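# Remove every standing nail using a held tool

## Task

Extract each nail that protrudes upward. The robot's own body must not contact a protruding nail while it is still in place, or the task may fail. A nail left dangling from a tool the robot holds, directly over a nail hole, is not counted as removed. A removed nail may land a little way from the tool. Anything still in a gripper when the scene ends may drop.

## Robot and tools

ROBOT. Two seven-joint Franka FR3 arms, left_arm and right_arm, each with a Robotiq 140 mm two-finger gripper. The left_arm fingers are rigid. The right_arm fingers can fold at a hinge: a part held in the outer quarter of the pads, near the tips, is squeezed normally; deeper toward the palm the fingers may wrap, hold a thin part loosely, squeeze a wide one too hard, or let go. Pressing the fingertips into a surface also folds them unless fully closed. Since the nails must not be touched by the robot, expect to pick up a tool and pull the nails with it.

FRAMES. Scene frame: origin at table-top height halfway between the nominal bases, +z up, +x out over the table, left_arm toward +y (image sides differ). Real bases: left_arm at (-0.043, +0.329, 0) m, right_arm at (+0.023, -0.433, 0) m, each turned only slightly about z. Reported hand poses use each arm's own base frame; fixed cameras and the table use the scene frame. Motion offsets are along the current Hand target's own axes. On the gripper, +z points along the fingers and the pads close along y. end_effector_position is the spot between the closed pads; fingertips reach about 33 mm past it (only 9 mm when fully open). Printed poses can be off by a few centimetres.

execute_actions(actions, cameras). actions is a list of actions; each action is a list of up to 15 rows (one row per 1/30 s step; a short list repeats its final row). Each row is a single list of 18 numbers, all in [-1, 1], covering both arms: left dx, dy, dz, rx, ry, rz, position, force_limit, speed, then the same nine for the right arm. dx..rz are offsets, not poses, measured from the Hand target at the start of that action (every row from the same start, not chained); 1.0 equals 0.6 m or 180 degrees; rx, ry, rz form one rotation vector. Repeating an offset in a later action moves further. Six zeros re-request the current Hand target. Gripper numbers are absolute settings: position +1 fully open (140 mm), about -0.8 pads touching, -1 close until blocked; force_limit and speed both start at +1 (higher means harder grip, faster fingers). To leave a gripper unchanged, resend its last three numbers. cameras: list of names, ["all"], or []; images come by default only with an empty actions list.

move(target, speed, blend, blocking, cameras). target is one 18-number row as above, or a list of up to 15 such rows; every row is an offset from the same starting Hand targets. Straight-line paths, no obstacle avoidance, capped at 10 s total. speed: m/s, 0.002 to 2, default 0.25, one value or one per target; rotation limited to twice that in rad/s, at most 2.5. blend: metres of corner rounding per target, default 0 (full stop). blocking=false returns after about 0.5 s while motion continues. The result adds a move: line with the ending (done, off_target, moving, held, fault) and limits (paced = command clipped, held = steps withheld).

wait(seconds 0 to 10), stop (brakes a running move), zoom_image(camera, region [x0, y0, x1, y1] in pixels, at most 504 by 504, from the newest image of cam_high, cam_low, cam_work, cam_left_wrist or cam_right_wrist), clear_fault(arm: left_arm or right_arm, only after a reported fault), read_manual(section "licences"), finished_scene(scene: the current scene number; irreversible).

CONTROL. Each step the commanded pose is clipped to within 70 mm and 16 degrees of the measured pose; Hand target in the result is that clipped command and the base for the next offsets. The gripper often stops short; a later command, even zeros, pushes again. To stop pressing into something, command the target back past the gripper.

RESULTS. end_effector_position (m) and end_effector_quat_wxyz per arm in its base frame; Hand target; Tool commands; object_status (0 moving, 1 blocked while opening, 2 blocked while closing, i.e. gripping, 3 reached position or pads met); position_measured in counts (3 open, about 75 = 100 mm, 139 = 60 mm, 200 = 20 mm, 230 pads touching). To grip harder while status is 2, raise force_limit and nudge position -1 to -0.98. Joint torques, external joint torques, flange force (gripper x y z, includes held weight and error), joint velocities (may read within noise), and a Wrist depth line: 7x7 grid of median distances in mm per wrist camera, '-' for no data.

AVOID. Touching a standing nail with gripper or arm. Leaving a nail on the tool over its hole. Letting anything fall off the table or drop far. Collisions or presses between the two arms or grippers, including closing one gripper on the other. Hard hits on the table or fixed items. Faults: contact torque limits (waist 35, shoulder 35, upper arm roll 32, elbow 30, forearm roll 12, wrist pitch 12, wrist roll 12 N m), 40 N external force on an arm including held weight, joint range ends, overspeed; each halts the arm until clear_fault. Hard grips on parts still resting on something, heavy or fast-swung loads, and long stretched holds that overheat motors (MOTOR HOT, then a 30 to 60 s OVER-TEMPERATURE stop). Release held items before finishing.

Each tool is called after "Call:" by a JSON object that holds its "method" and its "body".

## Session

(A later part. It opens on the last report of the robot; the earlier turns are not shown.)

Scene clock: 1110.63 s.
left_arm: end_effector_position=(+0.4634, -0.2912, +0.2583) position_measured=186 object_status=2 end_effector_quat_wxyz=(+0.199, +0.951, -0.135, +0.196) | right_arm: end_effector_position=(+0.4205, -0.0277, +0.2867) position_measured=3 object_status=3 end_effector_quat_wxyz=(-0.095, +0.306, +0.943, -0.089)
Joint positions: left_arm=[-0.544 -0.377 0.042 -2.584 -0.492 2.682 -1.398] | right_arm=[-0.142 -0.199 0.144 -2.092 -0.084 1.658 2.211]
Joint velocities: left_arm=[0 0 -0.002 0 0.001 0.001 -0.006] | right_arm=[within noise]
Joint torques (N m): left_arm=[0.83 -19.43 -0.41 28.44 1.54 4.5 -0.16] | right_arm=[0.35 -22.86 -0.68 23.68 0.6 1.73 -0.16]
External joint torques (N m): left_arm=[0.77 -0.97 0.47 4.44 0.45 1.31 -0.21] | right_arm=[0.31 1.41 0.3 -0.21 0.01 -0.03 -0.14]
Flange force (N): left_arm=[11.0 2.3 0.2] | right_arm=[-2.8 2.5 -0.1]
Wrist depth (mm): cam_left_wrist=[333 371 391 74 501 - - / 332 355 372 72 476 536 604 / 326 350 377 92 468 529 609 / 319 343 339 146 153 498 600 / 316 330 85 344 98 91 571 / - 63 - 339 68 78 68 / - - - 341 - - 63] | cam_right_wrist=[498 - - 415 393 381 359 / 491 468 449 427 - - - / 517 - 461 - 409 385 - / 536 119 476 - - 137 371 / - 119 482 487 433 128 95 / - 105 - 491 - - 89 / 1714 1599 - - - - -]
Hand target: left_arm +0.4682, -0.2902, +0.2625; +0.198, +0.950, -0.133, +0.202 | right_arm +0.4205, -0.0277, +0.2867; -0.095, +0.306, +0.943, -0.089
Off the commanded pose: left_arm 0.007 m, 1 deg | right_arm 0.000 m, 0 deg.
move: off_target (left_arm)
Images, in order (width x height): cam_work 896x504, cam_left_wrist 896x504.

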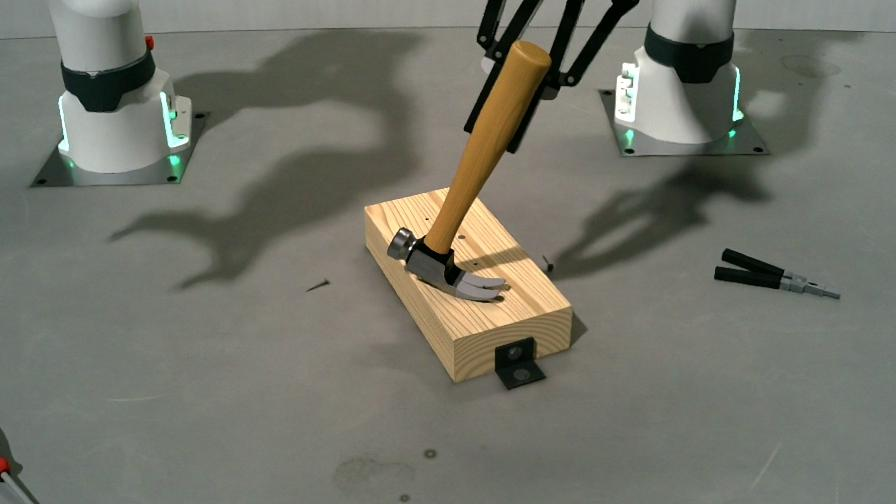

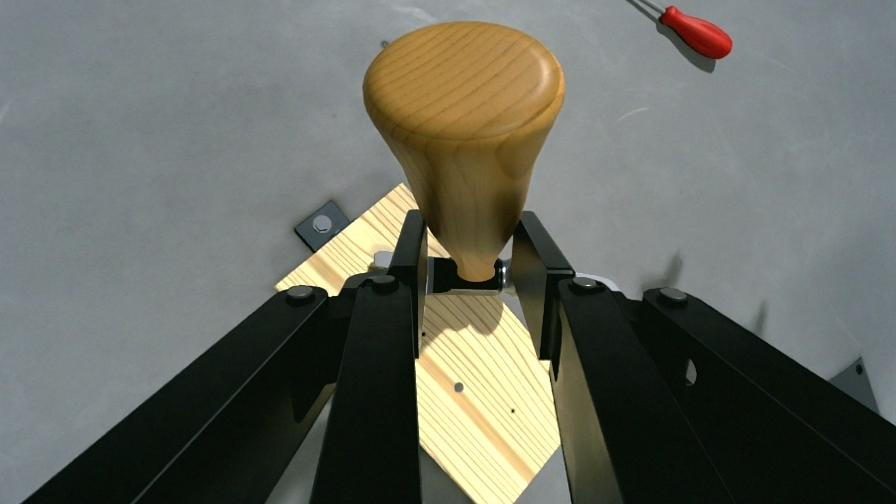

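Call:
{"method": "move", "body": {"target": [[-0.0047,0.0621,0.0097,0.059,0,0.031,-1,1,1,0,0,0,0,0,0,1,1,1],[-0.0093,0.1242,0.0193,0.118,0,0.062,-1,1,1,0,0,0,0,0,0,1,1,1]], "speed": 0.03, "blend": 0.02, "cameras": ["cam_work"]}}

Call:
{"method": "zoom_image", "body": {"camera": "cam_work", "region": [430, 225, 520, 305]}}

Scene clock: 1123.77 s.
left_arm: end_effector_position=(+0.4337, -0.3601, +0.2612) position_measured=186 object_status=2 end_effector_quat_wxyz=(+0.001, +0.957, -0.181, +0.227) | right_arm: end_effector_position=(+0.4205, -0.0277, +0.2867) position_measured=3 object_status=3 end_effector_quat_wxyz=(-0.095, +0.306, +0.943, -0.089)
Joint positions: left_arm=[0.002 -0.371 -0.76 -2.42 -0.013 2.536 -1.961] | right_arm=[-0.142 -0.199 0.144 -2.092 -0.084 1.658 2.211]
Joint velocities: left_arm=[0.001 0 0 0 0 -0.002 -0.006] | right_arm=[within noise]
Joint torques (N m): left_arm=[3.29 -20.2 9.96 31.91 3.12 4.53 0.48] | right_arm=[0.33 -22.87 -0.7 23.63 0.6 1.74 -0.15]
External joint torques (N m): left_arm=[3.25 -7.06 2.86 8.02 2.55 1.21 0.47] | right_arm=[0.37 1.46 0.35 -0.3 0.02 -0.03 -0.13]
Flange force (N): left_arm=[15.1 0.1 -11.0] | right_arm=[-2.7 2.6 0.2]
Wrist depth (mm): cam_left_wrist=[- 459 445 75 420 411 408 / 463 446 76 72 80 400 391 / 454 440 426 83 407 390 386 / 445 428 423 149 394 388 372 / 435 - 85 345 98 91 373 / - 63 - 339 68 74 364 / - - - - - - 63] | cam_right_wrist=[- 448 428 404 - 379 - / 483 - - - 384 - 373 / - 496 - 441 424 - 380 / 535 119 - - 419 146 386 / - 119 - 494 - 128 95 / - 543 - - - - 89 / - 590 - - 456 430 -]
Hand target: left_arm +0.4424, -0.3603, +0.2744; -0.001, +0.953, -0.184, +0.242 | right_arm +0.4205, -0.0277, +0.2867; -0.095, +0.306, +0.943, -0.089
Off the commanded pose: left_arm 0.016 m, 2 deg | right_arm 0.000 m, 0 deg.
move: off_target (left_arm)
Images, in order (width x height): cam_work 896x504.

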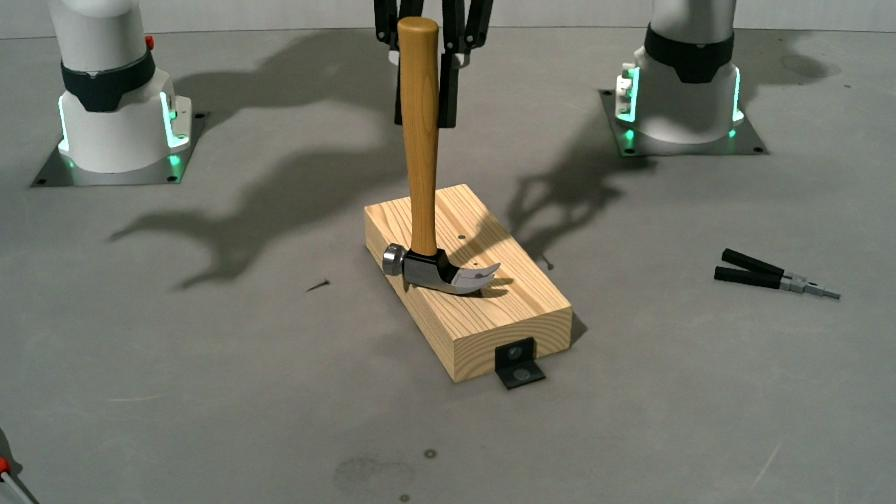

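Scaled by 5.600.

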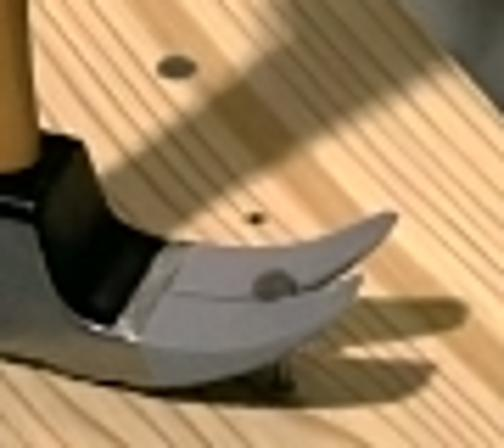

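Call:
{"method": "move", "body": {"target": [[0.002,0.0602,-0.001,0.059,0,0.031,-1,1,1,0,0,0,0,0,0,1,1,1]], "speed": 0.03, "cameras": ["cam_work"]}}

Call:
{"method": "zoom_image", "body": {"camera": "cam_work", "region": [430, 225, 520, 305]}}

Scene clock: 1132.30 s.
left_arm: end_effector_position=(+0.4279, -0.3927, +0.2670) position_measured=186 object_status=2 end_effector_quat_wxyz=(-0.100, +0.940, -0.208, +0.251) | right_arm: end_effector_position=(+0.4205, -0.0277, +0.2867) position_measured=3 object_status=3 end_effector_quat_wxyz=(-0.095, +0.306, +0.943, -0.089)
Joint positions: left_arm=[0.313 -0.391 -1.172 -2.266 0.16 2.391 -2.12] | right_arm=[-0.142 -0.199 0.144 -2.092 -0.084 1.658 2.211]
Joint velocities: left_arm=[0.002 0.001 -0.002 0 -0.001 -0.005 -0.003] | right_arm=[within noise]
Joint torques (N m): left_arm=[-0.11 -5.61 11.05 28.32 1.17 3.29 -0.06] | right_arm=[0.36 -22.9 -0.69 23.64 0.61 1.74 -0.16]
External joint torques (N m): left_arm=[0.06 -2.39 0.4 4.91 0.57 0.47 -0.04] | right_arm=[0.48 1.27 0.46 -0.24 0.04 -0.02 -0.14]
Flange force (N): left_arm=[10.2 4.0 -5.5] | right_arm=[-2.2 2.5 0.0]
Wrist depth (mm): cam_left_wrist=[- 570 - 74 410 383 357 / 656 568 520 72 402 375 349 / 625 554 494 89 394 371 341 / 601 520 481 149 379 365 334 / 584 - 85 359 98 91 328 / - 63 - 353 68 78 319 / - - - 407 - - 63] | cam_right_wrist=[- - - - - - - / 497 468 464 - 403 385 - / 520 485 - 437 419 - 379 / 531 119 470 433 428 146 - / - 119 487 473 448 128 95 / - 105 509 481 465 - 89 / 1714 1692 - 484 479 464 -]
Hand target: left_arm +0.4304, -0.3943, +0.2722; -0.101, +0.938, -0.207, +0.257 | right_arm +0.4205, -0.0277, +0.2867; -0.095, +0.306, +0.943, -0.089
Off the commanded pose: left_arm 0.006 m, 1 deg | right_arm 0.000 m, 0 deg.
move: off_target (left_arm)
Images, in order (width x height): cam_work 896x504.

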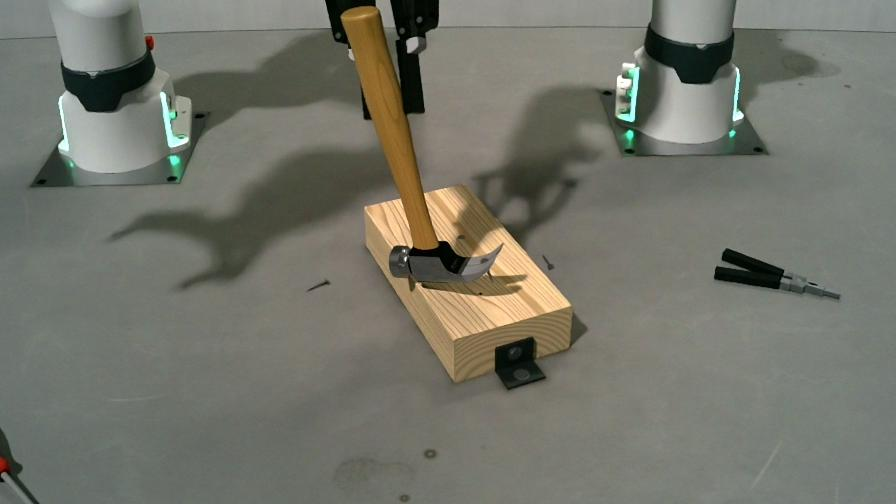

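Scaled by 5.600.

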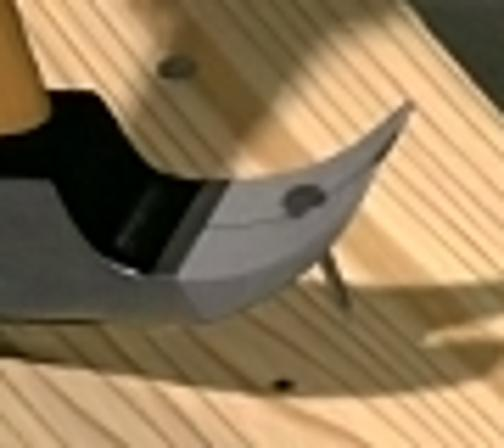

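Call:
{"method": "move", "body": {"target": [[0.0513,-0.0345,-0.0986,0,0,0,-1,1,1,0,0,0,0,0,0,1,1,1],[0.1583,0.1825,-0.1188,0,0,0,-1,1,1,0,0,0,0,0,0,1,1,1],[0.074,0.2392,0.0432,0,0,0,-1,1,1,0,0,0,0,0,0,1,1,1]], "speed": [0.08,0.12,0.06], "blend": 0.01, "cameras": ["cam_work"]}}

Call:
{"method": "zoom_image", "body": {"camera": "cam_work", "region": [340, 190, 520, 380]}}

Scene clock: 1143.47 s.
left_arm: end_effector_position=(+0.4282, -0.5375, +0.2245) position_measured=186 object_status=2 end_effector_quat_wxyz=(-0.105, +0.938, -0.209, +0.254) | right_arm: end_effector_position=(+0.4205, -0.0277, +0.2867) position_measured=3 object_status=3 end_effector_quat_wxyz=(-0.095, +0.306, +0.943, -0.089)
Joint positions: left_arm=[1.066 -0.551 -1.995 -1.843 0.029 2.301 -2.195] | right_arm=[-0.142 -0.199 0.144 -2.092 -0.084 1.658 2.211]
Joint velocities: left_arm=[-0.001 0 -0.001 0 0.001 0.004 -0.005] | right_arm=[within noise]
Joint torques (N m): left_arm=[0.3 29.37 17.37 25.67 1.05 3.66 -0.22] | right_arm=[0.38 -22.9 -0.7 23.64 0.61 1.75 -0.15]
External joint torques (N m): left_arm=[0.26 0.9 1.09 3.9 0.27 0.98 -0.21] | right_arm=[0.33 1.37 0.26 -0.28 0.02 -0.02 -0.13]
Flange force (N): left_arm=[9.8 4.9 -2.3] | right_arm=[-2.6 2.4 0.2]
Wrist depth (mm): cam_left_wrist=[- - 480 75 380 351 320 / - 552 470 72 361 342 309 / - 522 453 89 347 334 308 / - 487 - 149 346 326 301 / - 489 85 379 98 91 297 / - 63 - 364 68 78 285 / - - - 331 - - 63] | cam_right_wrist=[472 - - 407 408 - 358 / - - - 412 411 - 369 / 543 500 457 434 410 - - / - 119 - - - 136 - / - 119 493 466 441 128 99 / - 105 - 489 - - 89 / 1670 1725 - - - - -]
Hand target: left_arm +0.4303, -0.5401, +0.2274; -0.101, +0.938, -0.207, +0.257 | right_arm +0.4205, -0.0277, +0.2867; -0.095, +0.306, +0.943, -0.089
Off the commanded pose: left_arm 0.004 m, 1 deg | right_arm 0.000 m, 0 deg.
move: off_target (left_arm)
Images, in order (width x height): cam_work 896x504.

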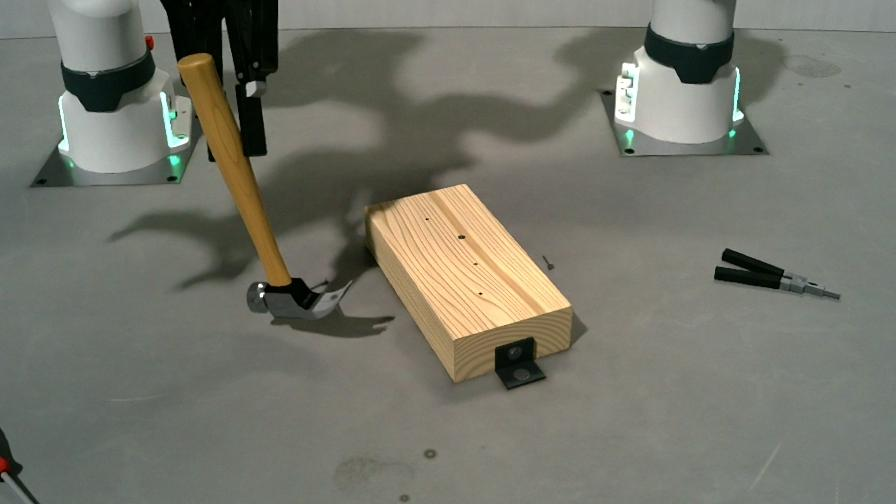

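Scaled by 2.653.

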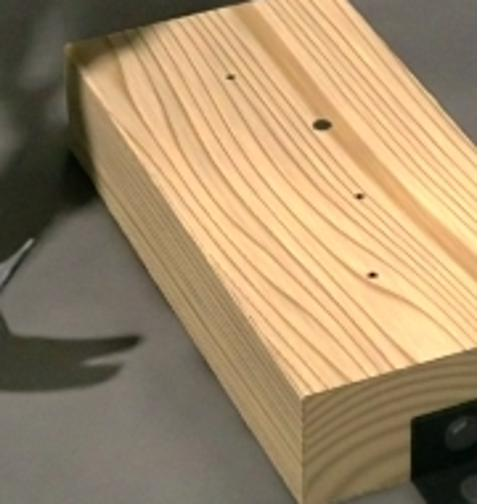

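Call:
{"method": "finished_scene", "body": {"scene": 2}}

The scene is finished: the task was done.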